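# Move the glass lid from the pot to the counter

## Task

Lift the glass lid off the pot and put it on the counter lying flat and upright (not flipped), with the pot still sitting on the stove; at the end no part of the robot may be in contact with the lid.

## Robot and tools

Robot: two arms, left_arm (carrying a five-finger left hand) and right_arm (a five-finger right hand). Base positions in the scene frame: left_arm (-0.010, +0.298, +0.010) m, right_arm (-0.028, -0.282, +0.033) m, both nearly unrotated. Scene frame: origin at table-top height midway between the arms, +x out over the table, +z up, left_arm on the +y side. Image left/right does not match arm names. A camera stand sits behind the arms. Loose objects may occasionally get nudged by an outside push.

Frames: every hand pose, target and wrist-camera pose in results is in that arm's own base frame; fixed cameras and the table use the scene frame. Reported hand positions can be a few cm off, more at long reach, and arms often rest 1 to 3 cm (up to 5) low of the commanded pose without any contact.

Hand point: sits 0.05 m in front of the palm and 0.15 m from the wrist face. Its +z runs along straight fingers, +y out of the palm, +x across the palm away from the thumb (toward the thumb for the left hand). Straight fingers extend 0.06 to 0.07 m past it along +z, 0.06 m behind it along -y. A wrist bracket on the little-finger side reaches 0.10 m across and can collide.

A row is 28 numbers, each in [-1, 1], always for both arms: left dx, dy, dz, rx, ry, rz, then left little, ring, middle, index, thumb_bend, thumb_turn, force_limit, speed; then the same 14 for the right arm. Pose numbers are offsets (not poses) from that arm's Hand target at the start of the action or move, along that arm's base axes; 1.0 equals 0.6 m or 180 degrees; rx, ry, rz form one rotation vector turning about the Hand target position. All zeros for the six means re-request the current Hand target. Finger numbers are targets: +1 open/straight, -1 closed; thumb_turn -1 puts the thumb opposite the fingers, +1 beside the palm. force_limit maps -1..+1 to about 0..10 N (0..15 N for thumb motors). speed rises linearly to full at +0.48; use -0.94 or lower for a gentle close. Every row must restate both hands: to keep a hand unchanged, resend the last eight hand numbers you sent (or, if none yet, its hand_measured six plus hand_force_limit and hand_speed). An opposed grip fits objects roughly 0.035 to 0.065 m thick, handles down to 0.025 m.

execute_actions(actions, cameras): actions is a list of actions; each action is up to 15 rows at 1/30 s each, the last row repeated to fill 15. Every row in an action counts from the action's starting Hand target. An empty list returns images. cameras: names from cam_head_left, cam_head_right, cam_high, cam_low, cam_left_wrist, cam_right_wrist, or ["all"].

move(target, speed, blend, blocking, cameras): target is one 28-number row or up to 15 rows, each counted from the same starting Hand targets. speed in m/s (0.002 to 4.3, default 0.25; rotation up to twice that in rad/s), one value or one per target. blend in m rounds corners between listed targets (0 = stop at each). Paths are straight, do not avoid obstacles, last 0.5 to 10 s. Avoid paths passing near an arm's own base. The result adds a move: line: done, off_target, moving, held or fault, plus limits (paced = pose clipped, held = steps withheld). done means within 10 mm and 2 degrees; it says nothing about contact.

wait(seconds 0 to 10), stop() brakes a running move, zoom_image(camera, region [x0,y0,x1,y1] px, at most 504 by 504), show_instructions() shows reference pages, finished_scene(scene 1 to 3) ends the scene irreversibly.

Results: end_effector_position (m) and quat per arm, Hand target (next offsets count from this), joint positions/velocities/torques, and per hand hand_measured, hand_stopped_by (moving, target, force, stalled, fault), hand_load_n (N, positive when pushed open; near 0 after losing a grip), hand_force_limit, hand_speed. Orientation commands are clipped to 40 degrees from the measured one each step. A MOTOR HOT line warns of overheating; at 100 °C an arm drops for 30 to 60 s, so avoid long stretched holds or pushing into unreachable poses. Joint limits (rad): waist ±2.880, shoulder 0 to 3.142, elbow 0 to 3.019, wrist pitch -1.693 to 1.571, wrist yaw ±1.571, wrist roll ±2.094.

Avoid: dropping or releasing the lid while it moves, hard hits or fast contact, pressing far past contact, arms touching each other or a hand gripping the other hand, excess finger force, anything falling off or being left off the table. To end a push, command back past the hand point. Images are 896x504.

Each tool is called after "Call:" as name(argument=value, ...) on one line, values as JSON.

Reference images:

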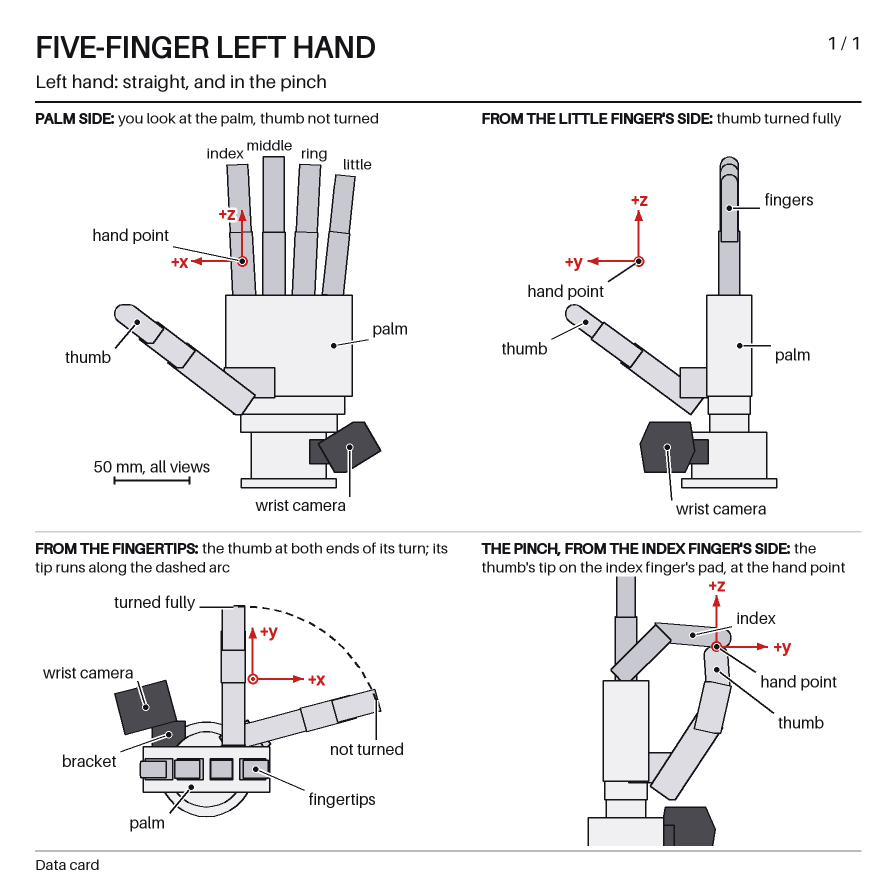

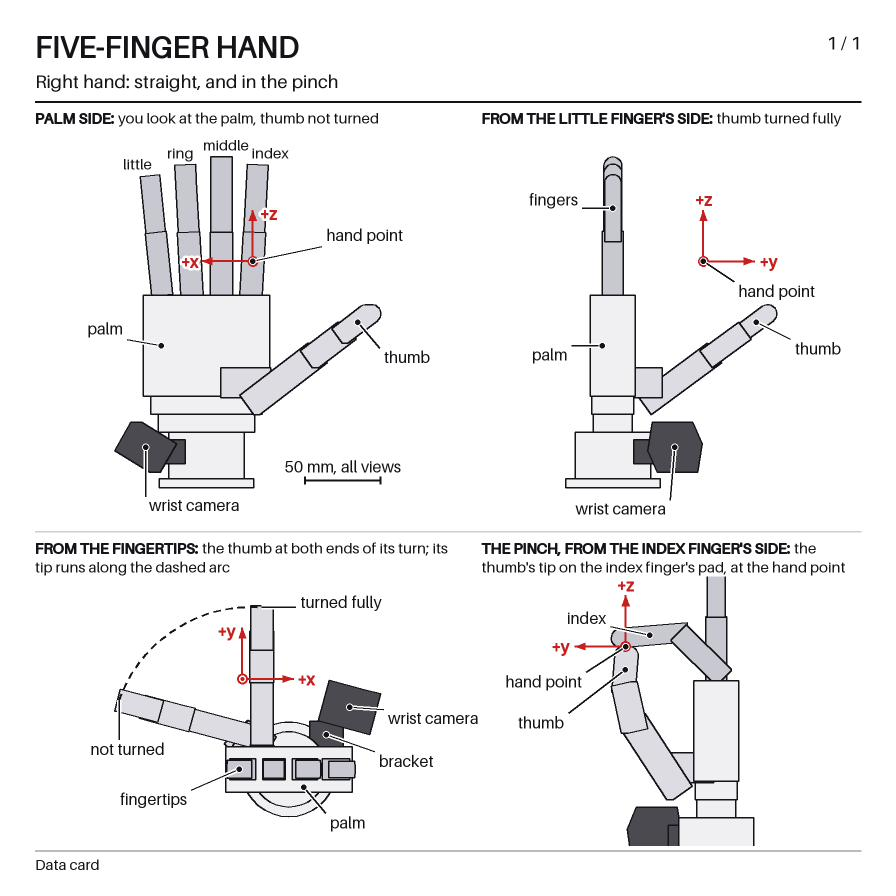

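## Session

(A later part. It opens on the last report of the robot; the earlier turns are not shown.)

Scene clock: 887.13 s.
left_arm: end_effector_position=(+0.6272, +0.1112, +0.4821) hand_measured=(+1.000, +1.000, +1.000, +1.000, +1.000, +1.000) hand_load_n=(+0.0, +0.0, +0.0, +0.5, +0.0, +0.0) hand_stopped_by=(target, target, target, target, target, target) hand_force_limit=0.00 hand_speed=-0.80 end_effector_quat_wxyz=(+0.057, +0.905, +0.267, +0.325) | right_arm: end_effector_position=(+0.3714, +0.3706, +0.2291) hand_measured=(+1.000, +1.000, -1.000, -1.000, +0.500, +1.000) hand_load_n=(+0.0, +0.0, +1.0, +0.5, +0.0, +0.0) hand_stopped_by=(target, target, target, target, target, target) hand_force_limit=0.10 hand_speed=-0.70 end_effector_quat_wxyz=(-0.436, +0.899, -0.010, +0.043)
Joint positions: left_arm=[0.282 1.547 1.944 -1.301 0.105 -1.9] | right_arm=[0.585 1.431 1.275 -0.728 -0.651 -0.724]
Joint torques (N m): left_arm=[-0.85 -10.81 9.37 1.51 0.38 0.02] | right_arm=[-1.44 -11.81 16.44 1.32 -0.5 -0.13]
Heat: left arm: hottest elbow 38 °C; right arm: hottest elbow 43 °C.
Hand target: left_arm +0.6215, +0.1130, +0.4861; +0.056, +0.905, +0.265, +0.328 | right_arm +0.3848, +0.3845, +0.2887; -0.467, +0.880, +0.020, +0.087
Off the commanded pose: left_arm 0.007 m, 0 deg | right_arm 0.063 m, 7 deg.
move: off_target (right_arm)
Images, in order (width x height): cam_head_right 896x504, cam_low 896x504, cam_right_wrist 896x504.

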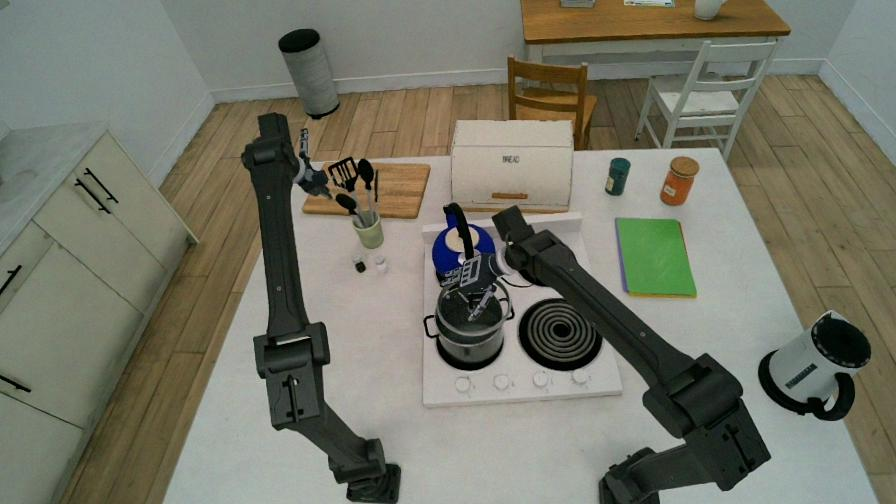

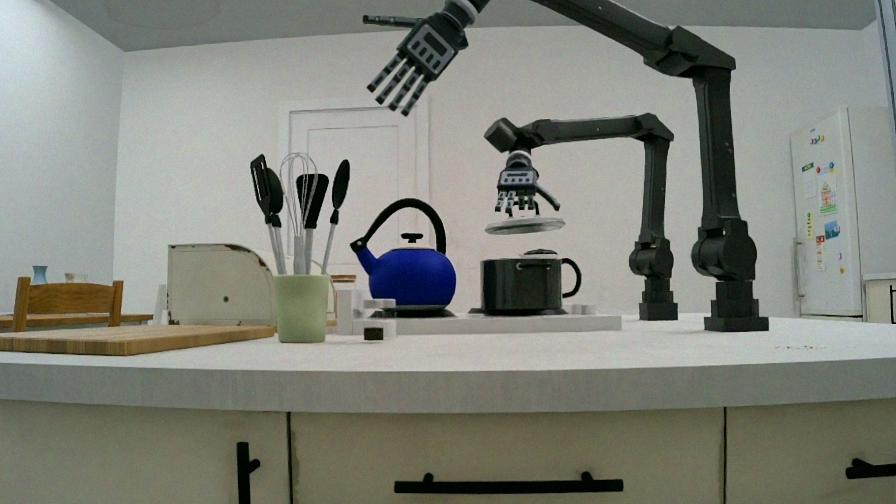

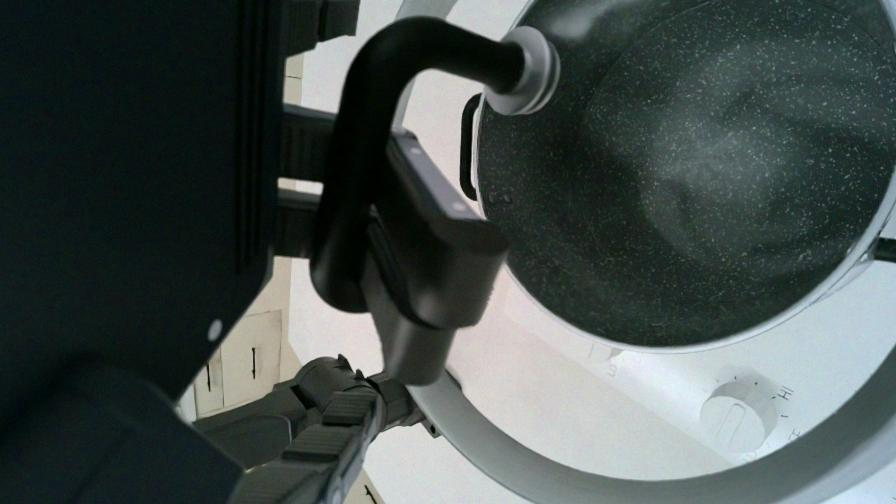

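Call:
move(target=[[0,0,0,0,0,0,1,1,1,1,1,1,0,-0.8,0.01,-0.4,0.02,0,0,-0.2,1,1,-1,-1,0.5,1,0.1,-0.7],[0,0,0,0,0,0,1,1,1,1,1,1,0,-0.8,0.01,-0.9,0.02,0,0,-0.478,1,1,-1,-1,0.5,1,0.1,-0.7]], speed=0.12, blend=0.08, cameras=["cam_low","cam_right_wrist","cam_head_right","cam_high"])

Scene clock: 910.27 s.
left_arm: end_effector_position=(+0.6272, +0.1112, +0.4821) hand_measured=(+1.000, +1.000, +1.000, +1.000, +1.000, +1.000) hand_load_n=(+0.0, +0.0, +0.0, +0.0, +0.0, +0.0) hand_stopped_by=(target, target, target, target, target, target) hand_force_limit=0.00 hand_speed=-0.80 end_effector_quat_wxyz=(+0.057, +0.905, +0.267, +0.325) | right_arm: end_effector_position=(+0.3761, -0.1455, +0.2666) hand_measured=(+1.000, +1.000, -1.000, -1.000, +0.500, +1.000) hand_load_n=(+0.0, +0.0, +1.0, +0.0, +0.0, +0.0) hand_stopped_by=(target, target, target, target, target, target) hand_force_limit=0.10 hand_speed=-0.70 end_effector_quat_wxyz=(-0.272, +0.672, -0.596, +0.345)
Joint positions: left_arm=[0.282 1.547 1.944 -1.301 0.105 -1.9] | right_arm=[-0.544 0.983 0.99 -0.728 -0.377 -0.49]
Joint torques (N m): left_arm=[-1.73 -10.29 9.26 1.58 0.37 0.02] | right_arm=[-2.37 -4.13 14.12 2.76 -0.24 0.22]
Heat: left arm: hottest elbow 38 °C; right arm: hottest elbow 43 °C.
Hand target: left_arm +0.6215, +0.1130, +0.4861; +0.056, +0.905, +0.265, +0.328 | right_arm +0.3908, -0.1555, +0.3009; -0.282, +0.657, -0.586, +0.382
Off the commanded pose: left_arm 0.007 m, 0 deg | right_arm 0.039 m, 5 deg.
move: off_target (right_arm)
Images, in order (width x height): cam_head_right 896x504, cam_high 896x504, cam_low 896x504, cam_right_wrist 896x504.

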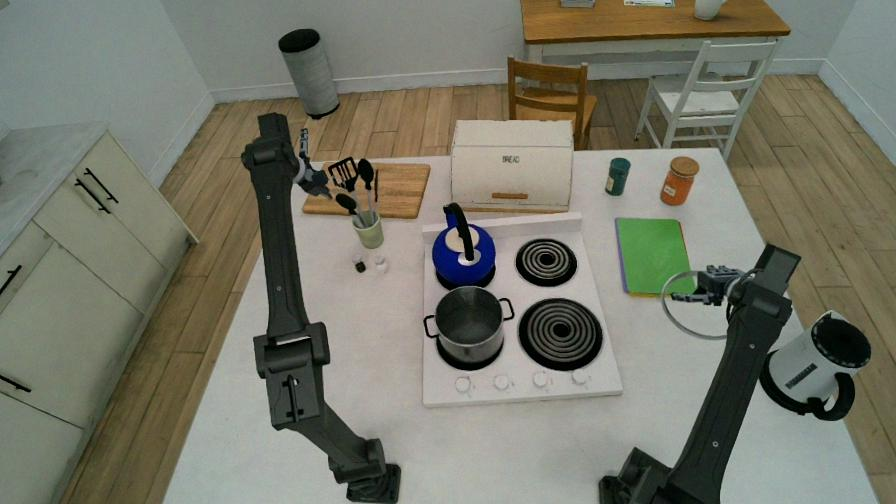

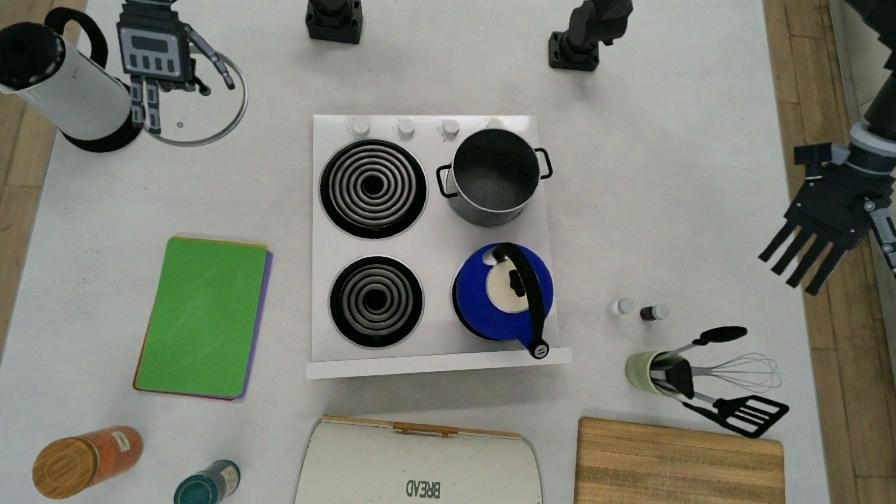

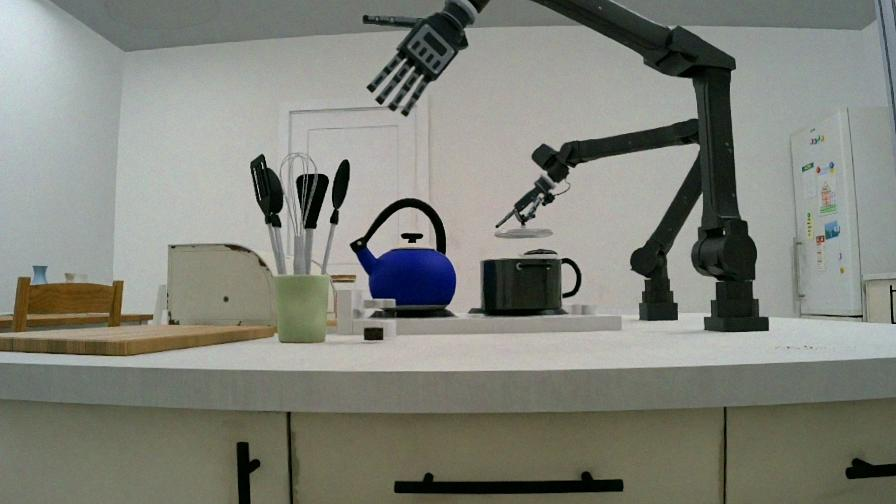

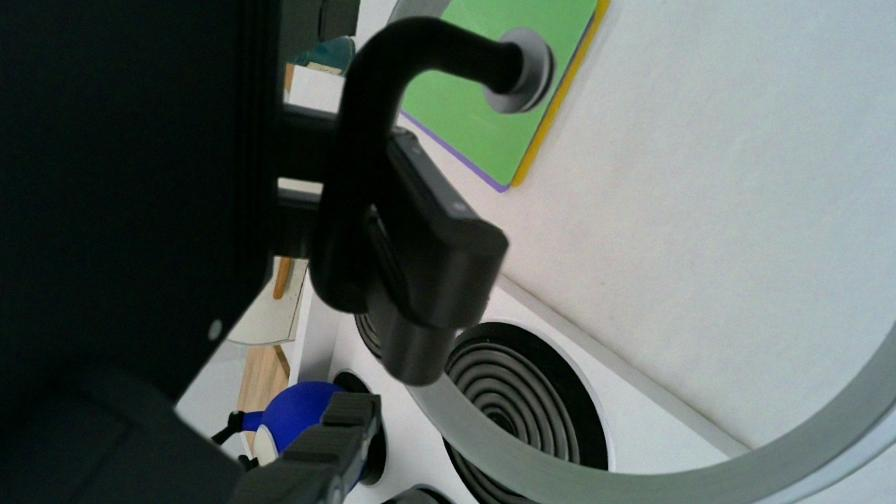

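Call:
move(target=[0,0,0,0,0,0,1,1,1,1,1,1,0,-0.8,0,0,-0.33,0,0,0,1,1,-1,-1,0.5,1,0.1,-0.7], speed=0.12, cameras=["cam_low","cam_right_wrist","cam_head_right","cam_high"])

Call:
zoom_image(camera="cam_head_right", region=[620, 230, 820, 400])

Scene clock: 940.20 s.
left_arm: end_effector_position=(+0.6272, +0.1112, +0.4821) hand_measured=(+1.000, +1.000, +1.000, +1.000, +1.000, +1.000) hand_load_n=(+0.0, +0.0, +0.0, +0.0, +0.0, +0.0) hand_stopped_by=(target, target, target, target, target, target) hand_force_limit=0.00 hand_speed=-0.80 end_effector_quat_wxyz=(+0.057, +0.905, +0.267, +0.325) | right_arm: end_effector_position=(+0.3772, -0.1461, +0.0842) hand_measured=(+1.000, +1.000, -1.000, -1.000, +0.500, +1.000) hand_load_n=(+0.0, +0.0, +1.0, +0.0, +0.0, +0.0) hand_stopped_by=(target, target, target, target, target, target) hand_force_limit=0.10 hand_speed=-0.70 end_effector_quat_wxyz=(-0.274, +0.669, -0.592, +0.356)
Joint positions: left_arm=[0.282 1.547 1.944 -1.301 0.105 -1.9] | right_arm=[-0.544 1.131 0.573 -0.138 -0.377 -0.489]
Joint torques (N m): left_arm=[-0.67 -10.7 9.42 1.57 0.36 0.04] | right_arm=[-2.26 -4.72 10.26 2.82 -0.23 0.22]
Heat: left arm: hottest elbow 38 °C; right arm: hottest elbow 44 °C.
Hand target: left_arm +0.6215, +0.1130, +0.4861; +0.056, +0.905, +0.265, +0.328 | right_arm +0.3908, -0.1555, +0.1028; -0.282, +0.657, -0.586, +0.382
Off the commanded pose: left_arm 0.007 m, 0 deg | right_arm 0.025 m, 3 deg.
move: off_target (right_arm)
Images, in order (width x height): cam_head_right 896x504, cam_high 896x504, cam_low 896x504, cam_right_wrist 896x504.

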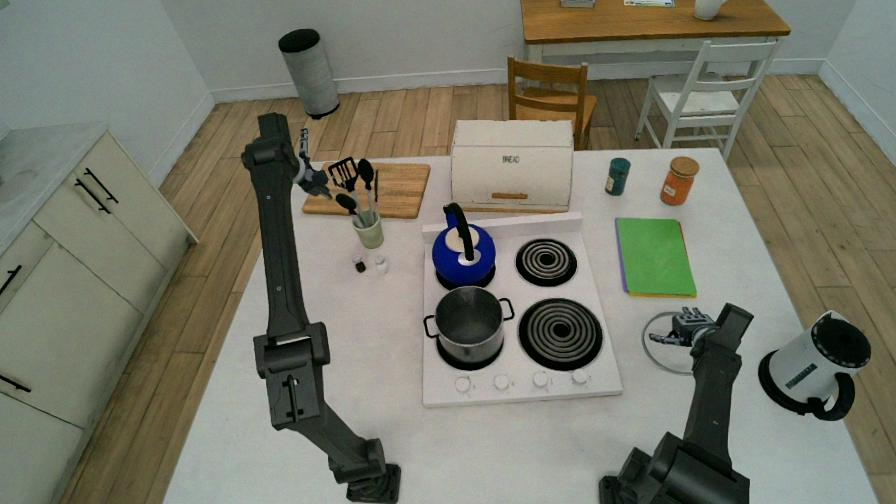

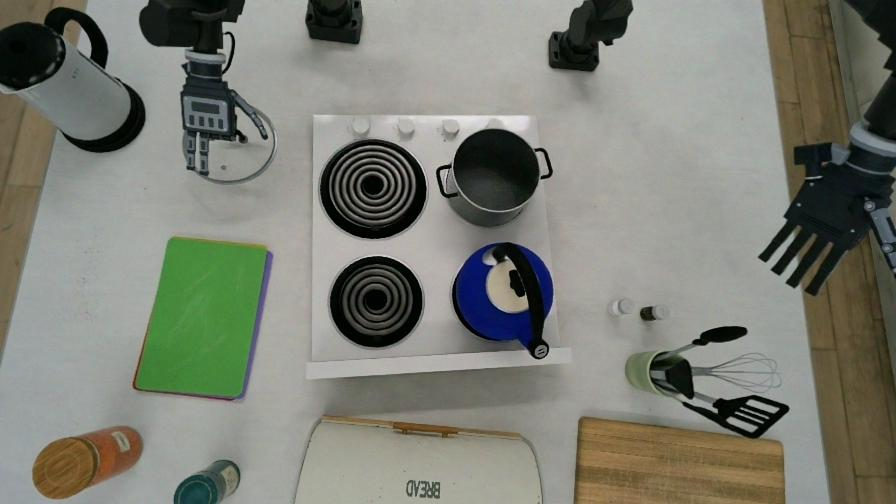

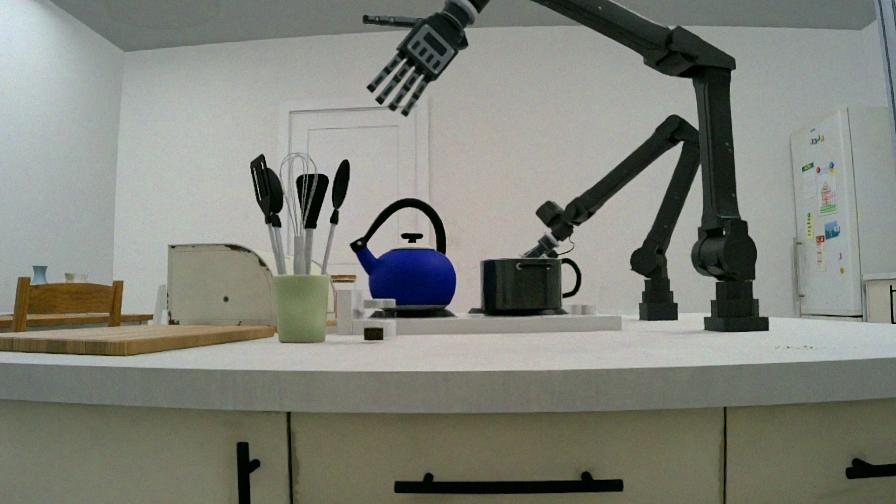

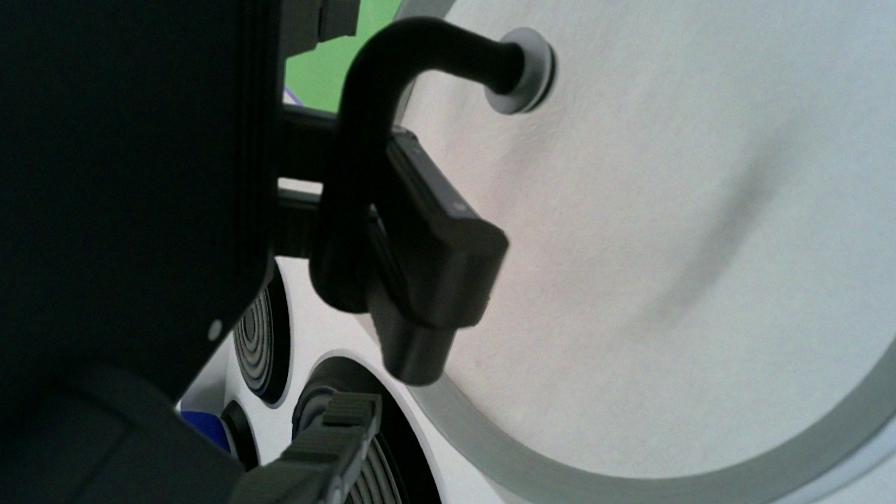

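Scaled by 2.520 from the camera's 896x504 image, which has a finer 1280x720 frame.

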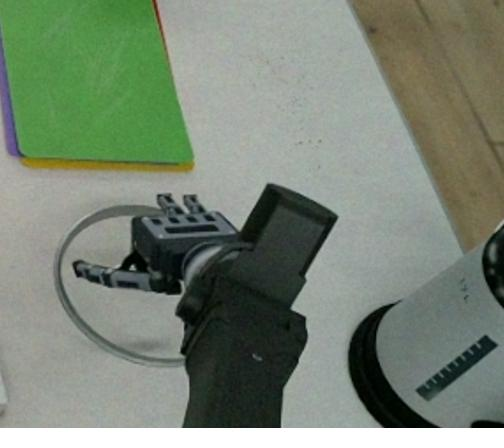

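Call:
move(target=[0,0,0,0,0,0,1,1,1,1,1,1,0,-0.8,0,0,-0.075,0,0,0,1,1,-1,-1,0.5,1,0.1,-0.7], speed=0.08, cameras=["cam_right_wrist","cam_head_right"])

Call:
zoom_image(camera="cam_head_right", region=[620, 270, 790, 410])

Scene clock: 945.93 s.
left_arm: end_effector_position=(+0.6272, +0.1112, +0.4821) hand_measured=(+1.000, +1.000, +1.000, +1.000, +1.000, +1.000) hand_load_n=(+0.0, +0.0, +0.0, +0.0, +0.0, +0.0) hand_stopped_by=(target, target, target, target, target, target) hand_force_limit=0.00 hand_speed=-0.80 end_effector_quat_wxyz=(+0.057, +0.905, +0.267, +0.325) | right_arm: end_effector_position=(+0.3776, -0.1464, +0.0423) hand_measured=(+1.000, +1.000, -1.000, -1.000, +0.500, +1.000) hand_load_n=(+0.0, +0.0, +1.0, +0.0, +0.0, +0.0) hand_stopped_by=(target, target, target, target, target, target) hand_force_limit=0.10 hand_speed=-0.70 end_effector_quat_wxyz=(-0.275, +0.669, -0.591, +0.358)
Joint positions: left_arm=[0.282 1.547 1.944 -1.301 0.105 -1.9] | right_arm=[-0.544 1.23 0.506 0.034 -0.377 -0.489]
Joint torques (N m): left_arm=[-1.03 -10.58 9.37 1.46 0.38 0] | right_arm=[-2.26 -4.95 9.09 2.82 -0.22 0.21]
Heat: left arm: hottest elbow 38 °C; right arm: hottest elbow 43 °C.
Hand target: left_arm +0.6215, +0.1130, +0.4861; +0.056, +0.905, +0.265, +0.328 | right_arm +0.3908, -0.1555, +0.0579; -0.282, +0.657, -0.585, +0.382
Off the commanded pose: left_arm 0.007 m, 0 deg | right_arm 0.022 m, 3 deg.
move: off_target (right_arm)
Images, in order (width x height): cam_head_right 896x504, cam_right_wrist 896x504.

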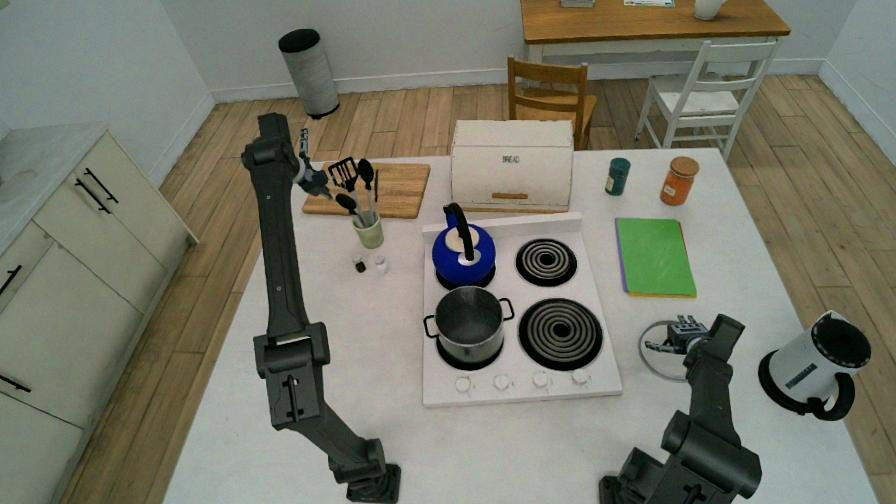

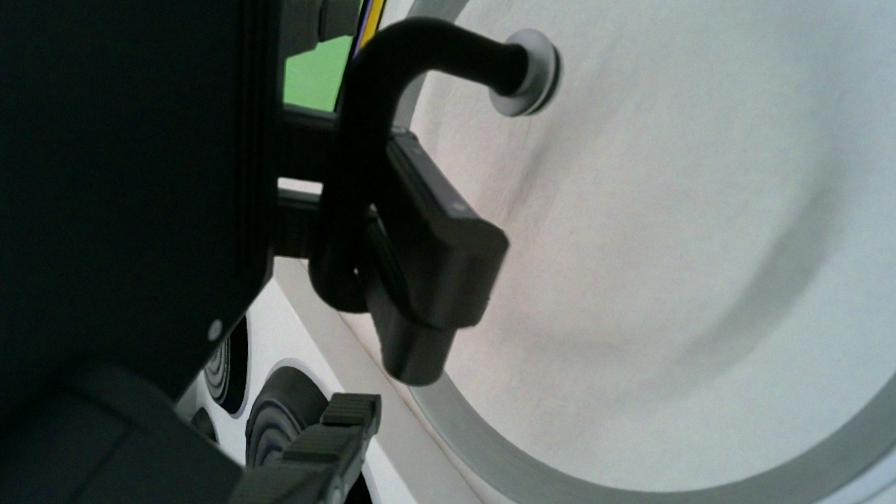

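Scaled by 2.965 from the camera's 896x504 image, which has a finer 1280x720 frame.

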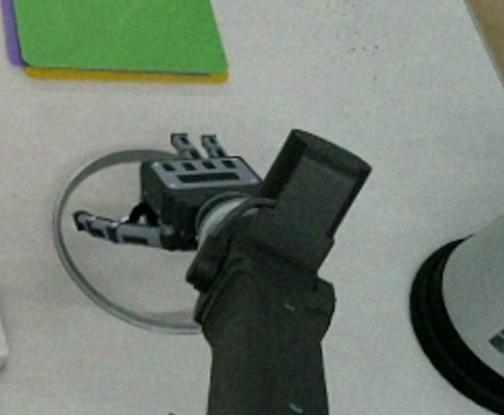

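Call:
move(target=[0,0,0,0,0,0,1,1,1,1,1,1,0,-0.8,0,0,-0.033,0,0,0,1,1,-1,-1,0.5,1,0.1,-0.7], speed=0.04, cameras=["cam_right_wrist","cam_head_right"])

Call:
zoom_image(camera="cam_head_right", region=[620, 270, 790, 410])

Scene clock: 951.20 s.
left_arm: end_effector_position=(+0.6272, +0.1112, +0.4821) hand_measured=(+1.000, +1.000, +1.000, +1.000, +1.000, +1.000) hand_load_n=(+0.0, +0.0, +0.0, +0.0, +0.0, +0.0) hand_stopped_by=(target, target, target, target, target, target) hand_force_limit=0.00 hand_speed=-0.80 end_effector_quat_wxyz=(+0.057, +0.905, +0.267, +0.325) | right_arm: end_effector_position=(+0.3779, -0.1465, +0.0237) hand_measured=(+1.000, +1.000, -1.000, -1.000, +0.500, +1.000) hand_load_n=(+0.0, +0.0, +1.0, +0.0, +0.0, +0.0) hand_stopped_by=(target, target, target, target, target, target) hand_force_limit=0.10 hand_speed=-0.70 end_effector_quat_wxyz=(-0.275, +0.669, -0.590, +0.359)
Joint positions: left_arm=[0.282 1.547 1.944 -1.301 0.105 -1.9] | right_arm=[-0.544 1.285 0.481 0.115 -0.377 -0.488]
Joint torques (N m): left_arm=[-0.73 -10.29 9.36 1.46 0.42 -0.02] | right_arm=[-2.32 -5.36 8.44 2.82 -0.23 0.21]
Heat: left arm: hottest elbow 38 °C; right arm: hottest elbow 43 °C.
Hand target: left_arm +0.6215, +0.1130, +0.4861; +0.056, +0.905, +0.265, +0.328 | right_arm +0.3907, -0.1554, +0.0379; -0.282, +0.657, -0.586, +0.382
Off the commanded pose: left_arm 0.007 m, 0 deg | right_arm 0.021 m, 3 deg.
move: off_target (right_arm)
Images, in order (width x height): cam_head_right 896x504, cam_right_wrist 896x504.

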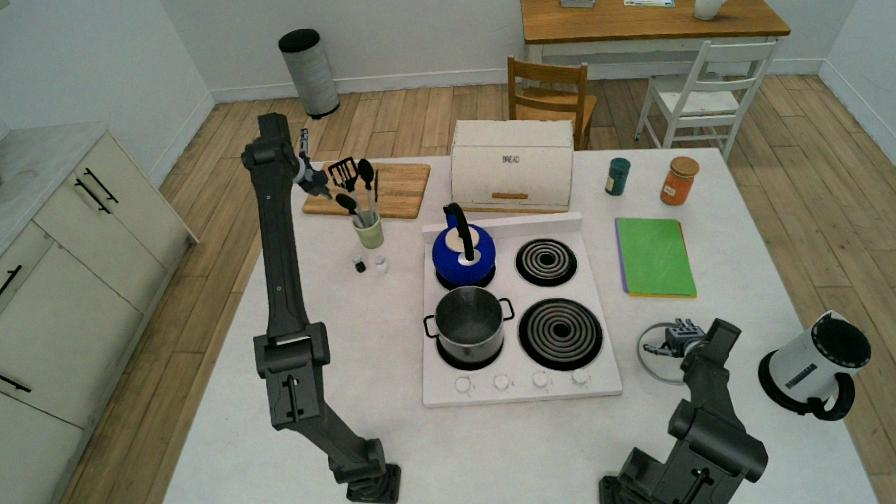

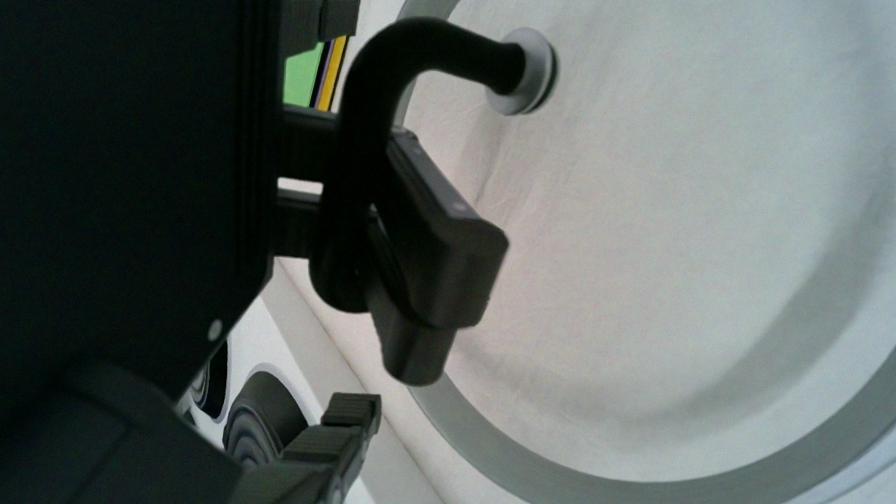

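Scaled by 2.965 from the camera's 896x504 image, which has a finer 1280x720 frame.

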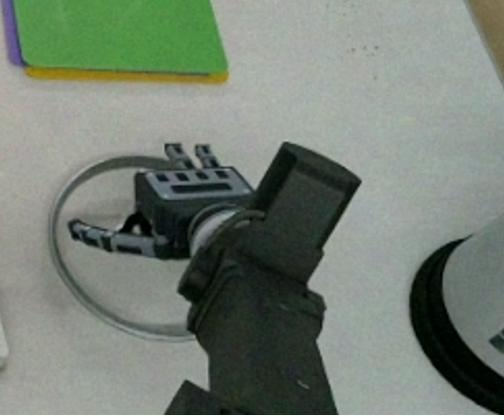

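Call:
move(target=[0,0,0,0,0,0,1,1,1,1,1,1,0,-0.8,0,0,-0.022,0,0,0,1,1,-1,-1,0.5,1,0.1,-0.7], speed=0.03, cameras=["cam_right_wrist","cam_head_right"])

Call:
zoom_image(camera="cam_head_right", region=[620, 270, 790, 410])

Scene clock: 960.50 s.
left_arm: end_effector_position=(+0.6272, +0.1112, +0.4821) hand_measured=(+1.000, +1.000, +1.000, +1.000, +1.000, +1.000) hand_load_n=(+0.0, +0.0, +0.0, +0.0, +0.0, +0.0) hand_stopped_by=(target, target, target, target, target, target) hand_force_limit=0.00 hand_speed=-0.80 end_effector_quat_wxyz=(+0.057, +0.905, +0.267, +0.325) | right_arm: end_effector_position=(+0.3781, -0.1466, +0.0111) hand_measured=(+1.000, +1.000, -1.000, -1.000, +0.500, +1.000) hand_load_n=(+0.0, +0.0, +1.0, +0.0, +0.0, +0.0) hand_stopped_by=(target, target, target, target, target, target) hand_force_limit=0.10 hand_speed=-0.70 end_effector_quat_wxyz=(-0.275, +0.669, -0.590, +0.360)
Joint positions: left_arm=[0.282 1.547 1.944 -1.301 0.105 -1.9] | right_arm=[-0.544 1.325 0.467 0.171 -0.377 -0.488]
Joint torques (N m): left_arm=[-0.67 -10.64 9.26 1.33 0.39 0.07] | right_arm=[-2.2 -5.36 8.01 2.85 -0.21 0.2]
Heat: left arm: hottest elbow 38 °C; right arm: hottest elbow 42 °C.
Hand target: left_arm +0.6215, +0.1130, +0.4861; +0.056, +0.905, +0.265, +0.328 | right_arm +0.3907, -0.1555, +0.0247; -0.282, +0.657, -0.586, +0.382
Off the commanded pose: left_arm 0.007 m, 0 deg | right_arm 0.021 m, 3 deg.
move: off_target (right_arm)
Images, in order (width x height): cam_head_right 896x504, cam_right_wrist 896x504.

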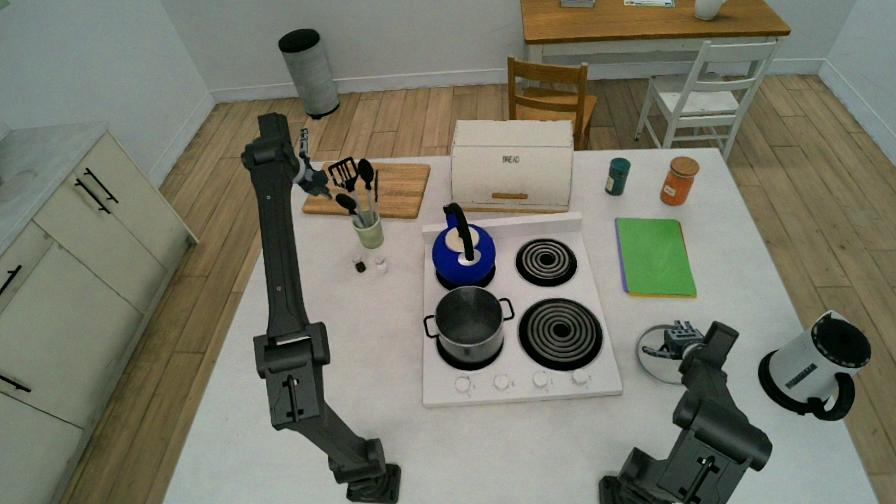

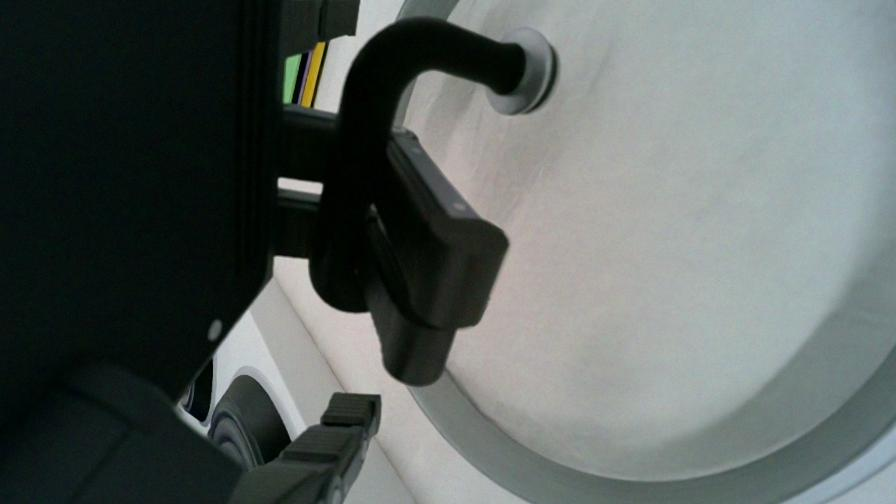

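Scaled by 2.965 from the camera's 896x504 image, which has a finer 1280x720 frame.

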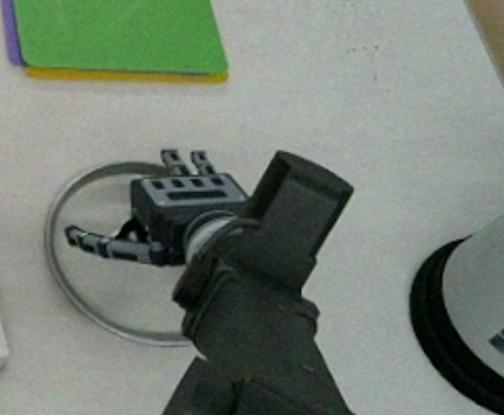

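Call:
move(target=[0,0,0,0,0,0,1,1,1,1,1,1,0,-0.8,0,0,-0.017,0,0,0,1,1,-1,-1,0.5,1,0.1,-0.7], speed=0.03, cameras=["cam_right_wrist"])

Scene clock: 964.67 s.
left_arm: end_effector_position=(+0.6272, +0.1112, +0.4821) hand_measured=(+1.000, +1.000, +1.000, +1.000, +1.000, +1.000) hand_load_n=(+0.0, +0.0, +0.0, +0.0, +0.0, +0.0) hand_stopped_by=(target, target, target, target, target, target) hand_force_limit=0.00 hand_speed=-0.80 end_effector_quat_wxyz=(+0.057, +0.905, +0.267, +0.325) | right_arm: end_effector_position=(+0.3799, -0.1477, +0.0038) hand_measured=(+1.000, +1.000, -1.000, -1.000, +0.500, +1.000) hand_load_n=(+0.0, +0.0, +1.0, +0.0, +0.0, +0.0) hand_stopped_by=(target, target, target, target, target, target) hand_force_limit=0.10 hand_speed=-0.70 end_effector_quat_wxyz=(-0.276, +0.668, -0.589, +0.363)
Joint positions: left_arm=[0.282 1.547 1.944 -1.301 0.105 -1.9] | right_arm=[-0.544 1.355 0.459 0.216 -0.377 -0.487]
Joint torques (N m): left_arm=[-1.03 -9.76 9.21 1.36 0.42 0.03] | right_arm=[-2.2 -5.07 7.51 2.86 -0.23 0.19]
Heat: left arm: hottest elbow 38 °C; right arm: hottest elbow 42 °C.
Hand target: left_arm +0.6215, +0.1130, +0.4861; +0.056, +0.905, +0.265, +0.328 | right_arm +0.3907, -0.1555, +0.0145; -0.282, +0.657, -0.586, +0.382
Off the commanded pose: left_arm 0.007 m, 0 deg | right_arm 0.017 m, 3 deg.
move: off_target (right_arm)
Images, in order (width x height): cam_right_wrist 896x504.

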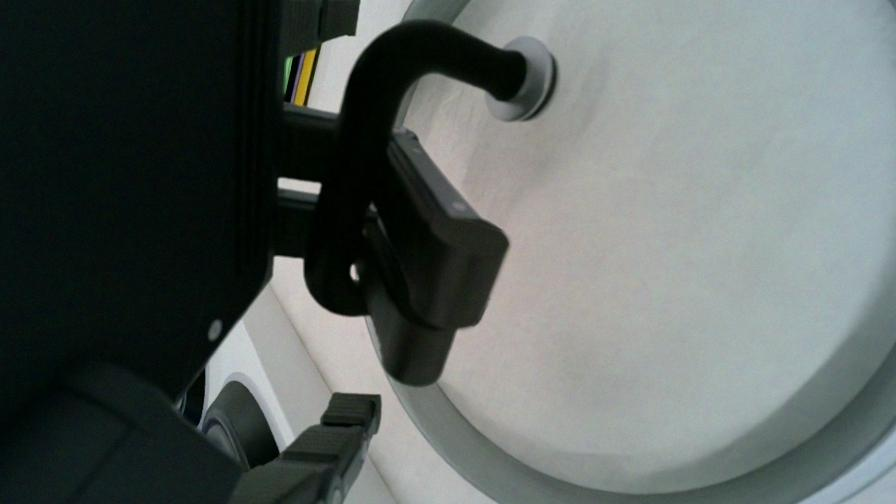

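Call:
move(target=[0,0,0,0,0,0,1,1,1,1,1,1,0,-0.8,0,0,-0.015,0,0,0,1,1,-1,-1,0.5,1,0.1,-0.7], speed=0.03, cameras=["cam_right_wrist","cam_head_right"])

Call:
zoom_image(camera="cam_head_right", region=[620, 270, 790, 410])

Scene clock: 969.93 s.
left_arm: end_effector_position=(+0.6272, +0.1112, +0.4821) hand_measured=(+1.000, +1.000, +1.000, +1.000, +1.000, +1.000) hand_load_n=(+0.0, +0.0, +0.0, +0.0, +0.0, +0.0) hand_stopped_by=(target, target, target, target, target, target) hand_force_limit=0.00 hand_speed=-0.80 end_effector_quat_wxyz=(+0.057, +0.905, +0.267, +0.325) | right_arm: end_effector_position=(+0.3850, -0.1507, +0.0018) hand_measured=(+1.000, +1.000, -1.000, -1.000, +0.500, +1.000) hand_load_n=(+0.0, +0.0, +0.0, +0.0, +0.0, +0.0) hand_stopped_by=(target, target, target, target, target, target) hand_force_limit=0.10 hand_speed=-0.70 end_effector_quat_wxyz=(-0.278, +0.665, -0.584, +0.373)
Joint positions: left_arm=[0.282 1.547 1.944 -1.301 0.105 -1.9] | right_arm=[-0.544 1.377 0.456 0.264 -0.377 -0.486]
Joint torques (N m): left_arm=[-0.67 -10.93 9.28 1.58 0.37 0.03] | right_arm=[-2.02 -4.78 6.93 2.54 -0.2 0.17]
Heat: left arm: hottest elbow 38 °C; right arm: hottest elbow 41 °C.
Hand target: left_arm +0.6215, +0.1130, +0.4861; +0.056, +0.905, +0.265, +0.328 | right_arm +0.3908, -0.1555, +0.0055; -0.282, +0.657, -0.586, +0.382
Off the commanded pose: left_arm 0.007 m, 0 deg | right_arm 0.008 m, 1 deg.
move: done
Images, in order (width x height): cam_head_right 896x504, cam_right_wrist 896x504.

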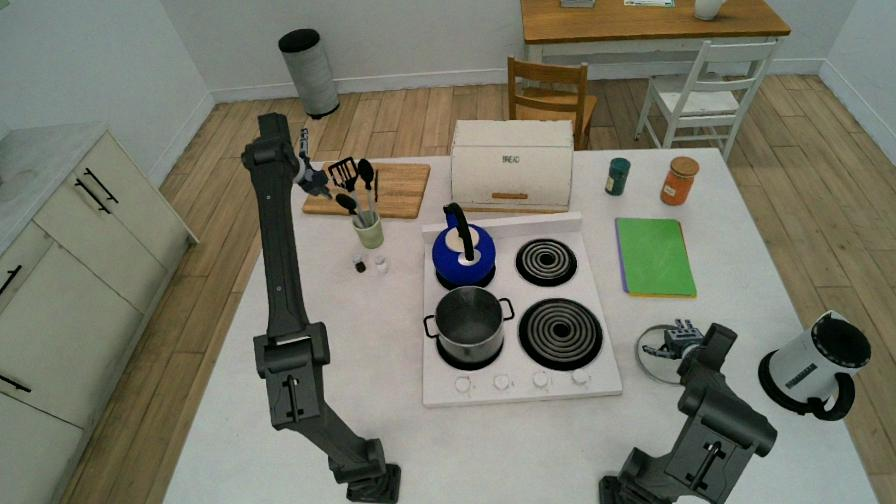

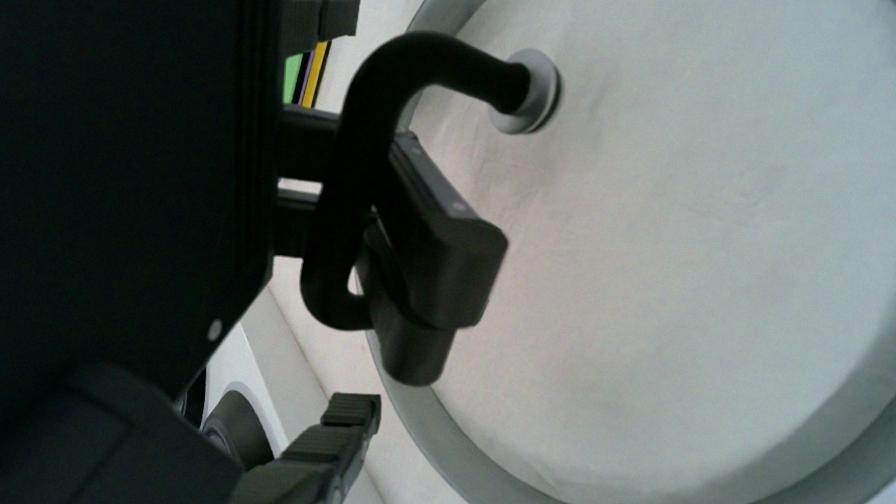

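Scaled by 2.965 from the camera's 896x504 image, which has a finer 1280x720 frame.

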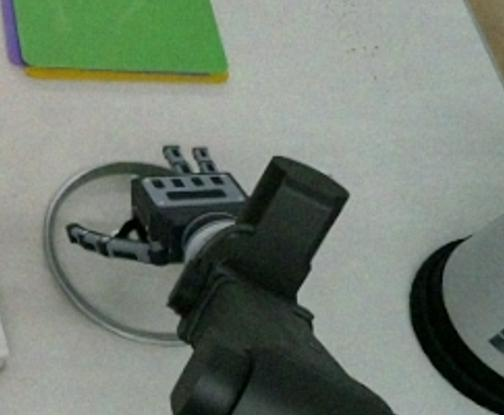

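Call:
move(target=[[0,0,0,0,0,0,1,1,1,1,1,1,0,-0.8,0,0,-0.006,0,0,0,1,1,-0.75,-0.75,0.5,1,0.1,-0.7],[0,0,0,0,0,0,1,1,1,1,1,1,0,-0.8,0.008,0,-0.002,0.0243,-0.0945,-0.006,1,1,-0.75,-0.75,0.5,1,0.1,-0.94]], speed=0.06, cameras=["cam_right_wrist","cam_head_right"])

Call:
zoom_image(camera="cam_head_right", region=[620, 270, 790, 410])

Scene clock: 1018.70 s.
left_arm: end_effector_position=(+0.6272, +0.1112, +0.4821) hand_measured=(+1.000, +1.000, +1.000, +1.000, +1.000, +1.000) hand_load_n=(+0.0, +0.0, +0.0, +0.0, +0.0, +0.0) hand_stopped_by=(target, target, target, target, target, target) hand_force_limit=0.00 hand_speed=-0.80 end_effector_quat_wxyz=(+0.057, +0.905, +0.267, +0.325) | right_arm: end_effector_position=(+0.3968, -0.1536, +0.0053) hand_measured=(+1.000, +1.000, -0.750, -0.750, +0.500, +1.000) hand_load_n=(+0.0, +0.0, +0.0, +0.0, +0.0, -0.5) hand_stopped_by=(target, target, target, target, target, target) hand_force_limit=0.10 hand_speed=-0.94 end_effector_quat_wxyz=(-0.383, +0.584, -0.553, +0.455)
Joint positions: left_arm=[0.282 1.547 1.944 -1.301 0.105 -1.9] | right_arm=[-0.632 1.57 0.331 0.889 -0.546 -0.299]
Joint torques (N m): left_arm=[-0.62 -11.34 9.29 1.42 0.4 0.03] | right_arm=[-2.26 -4.84 3.95 2.47 -0.28 0.21]
Heat: left arm: hottest elbow 39 °C; right arm: hottest elbow 36 °C.
Hand target: left_arm +0.6215, +0.1130, +0.4861; +0.056, +0.905, +0.265, +0.328 | right_arm +0.3956, -0.1555, +0.0044; -0.386, +0.577, -0.558, +0.455
Off the commanded pose: left_arm 0.007 m, 0 deg | right_arm 0.002 m, 1 deg.
move: done
Images, in order (width x height): cam_head_right 896x504, cam_right_wrist 896x504.

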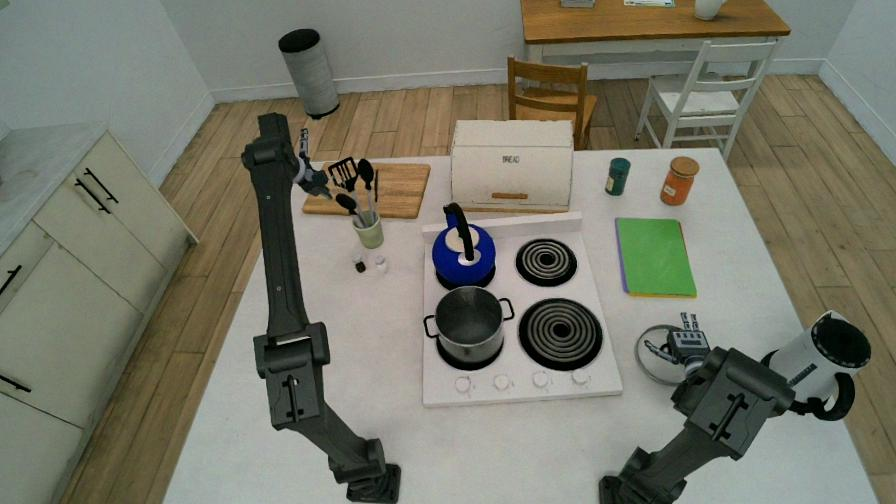

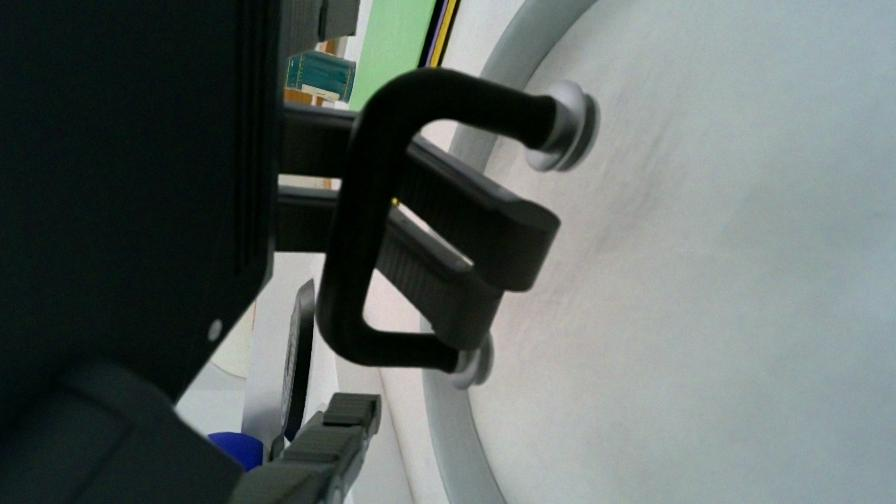

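Scaled by 2.965 from the camera's 896x504 image, which has a finer 1280x720 frame.

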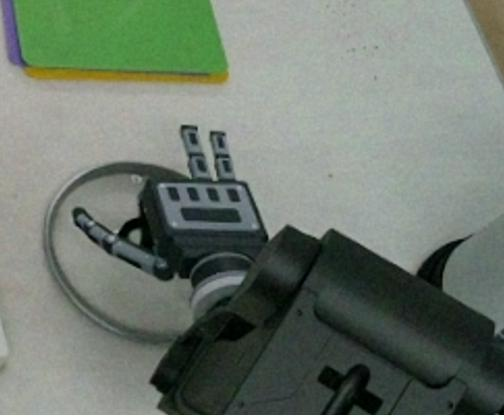

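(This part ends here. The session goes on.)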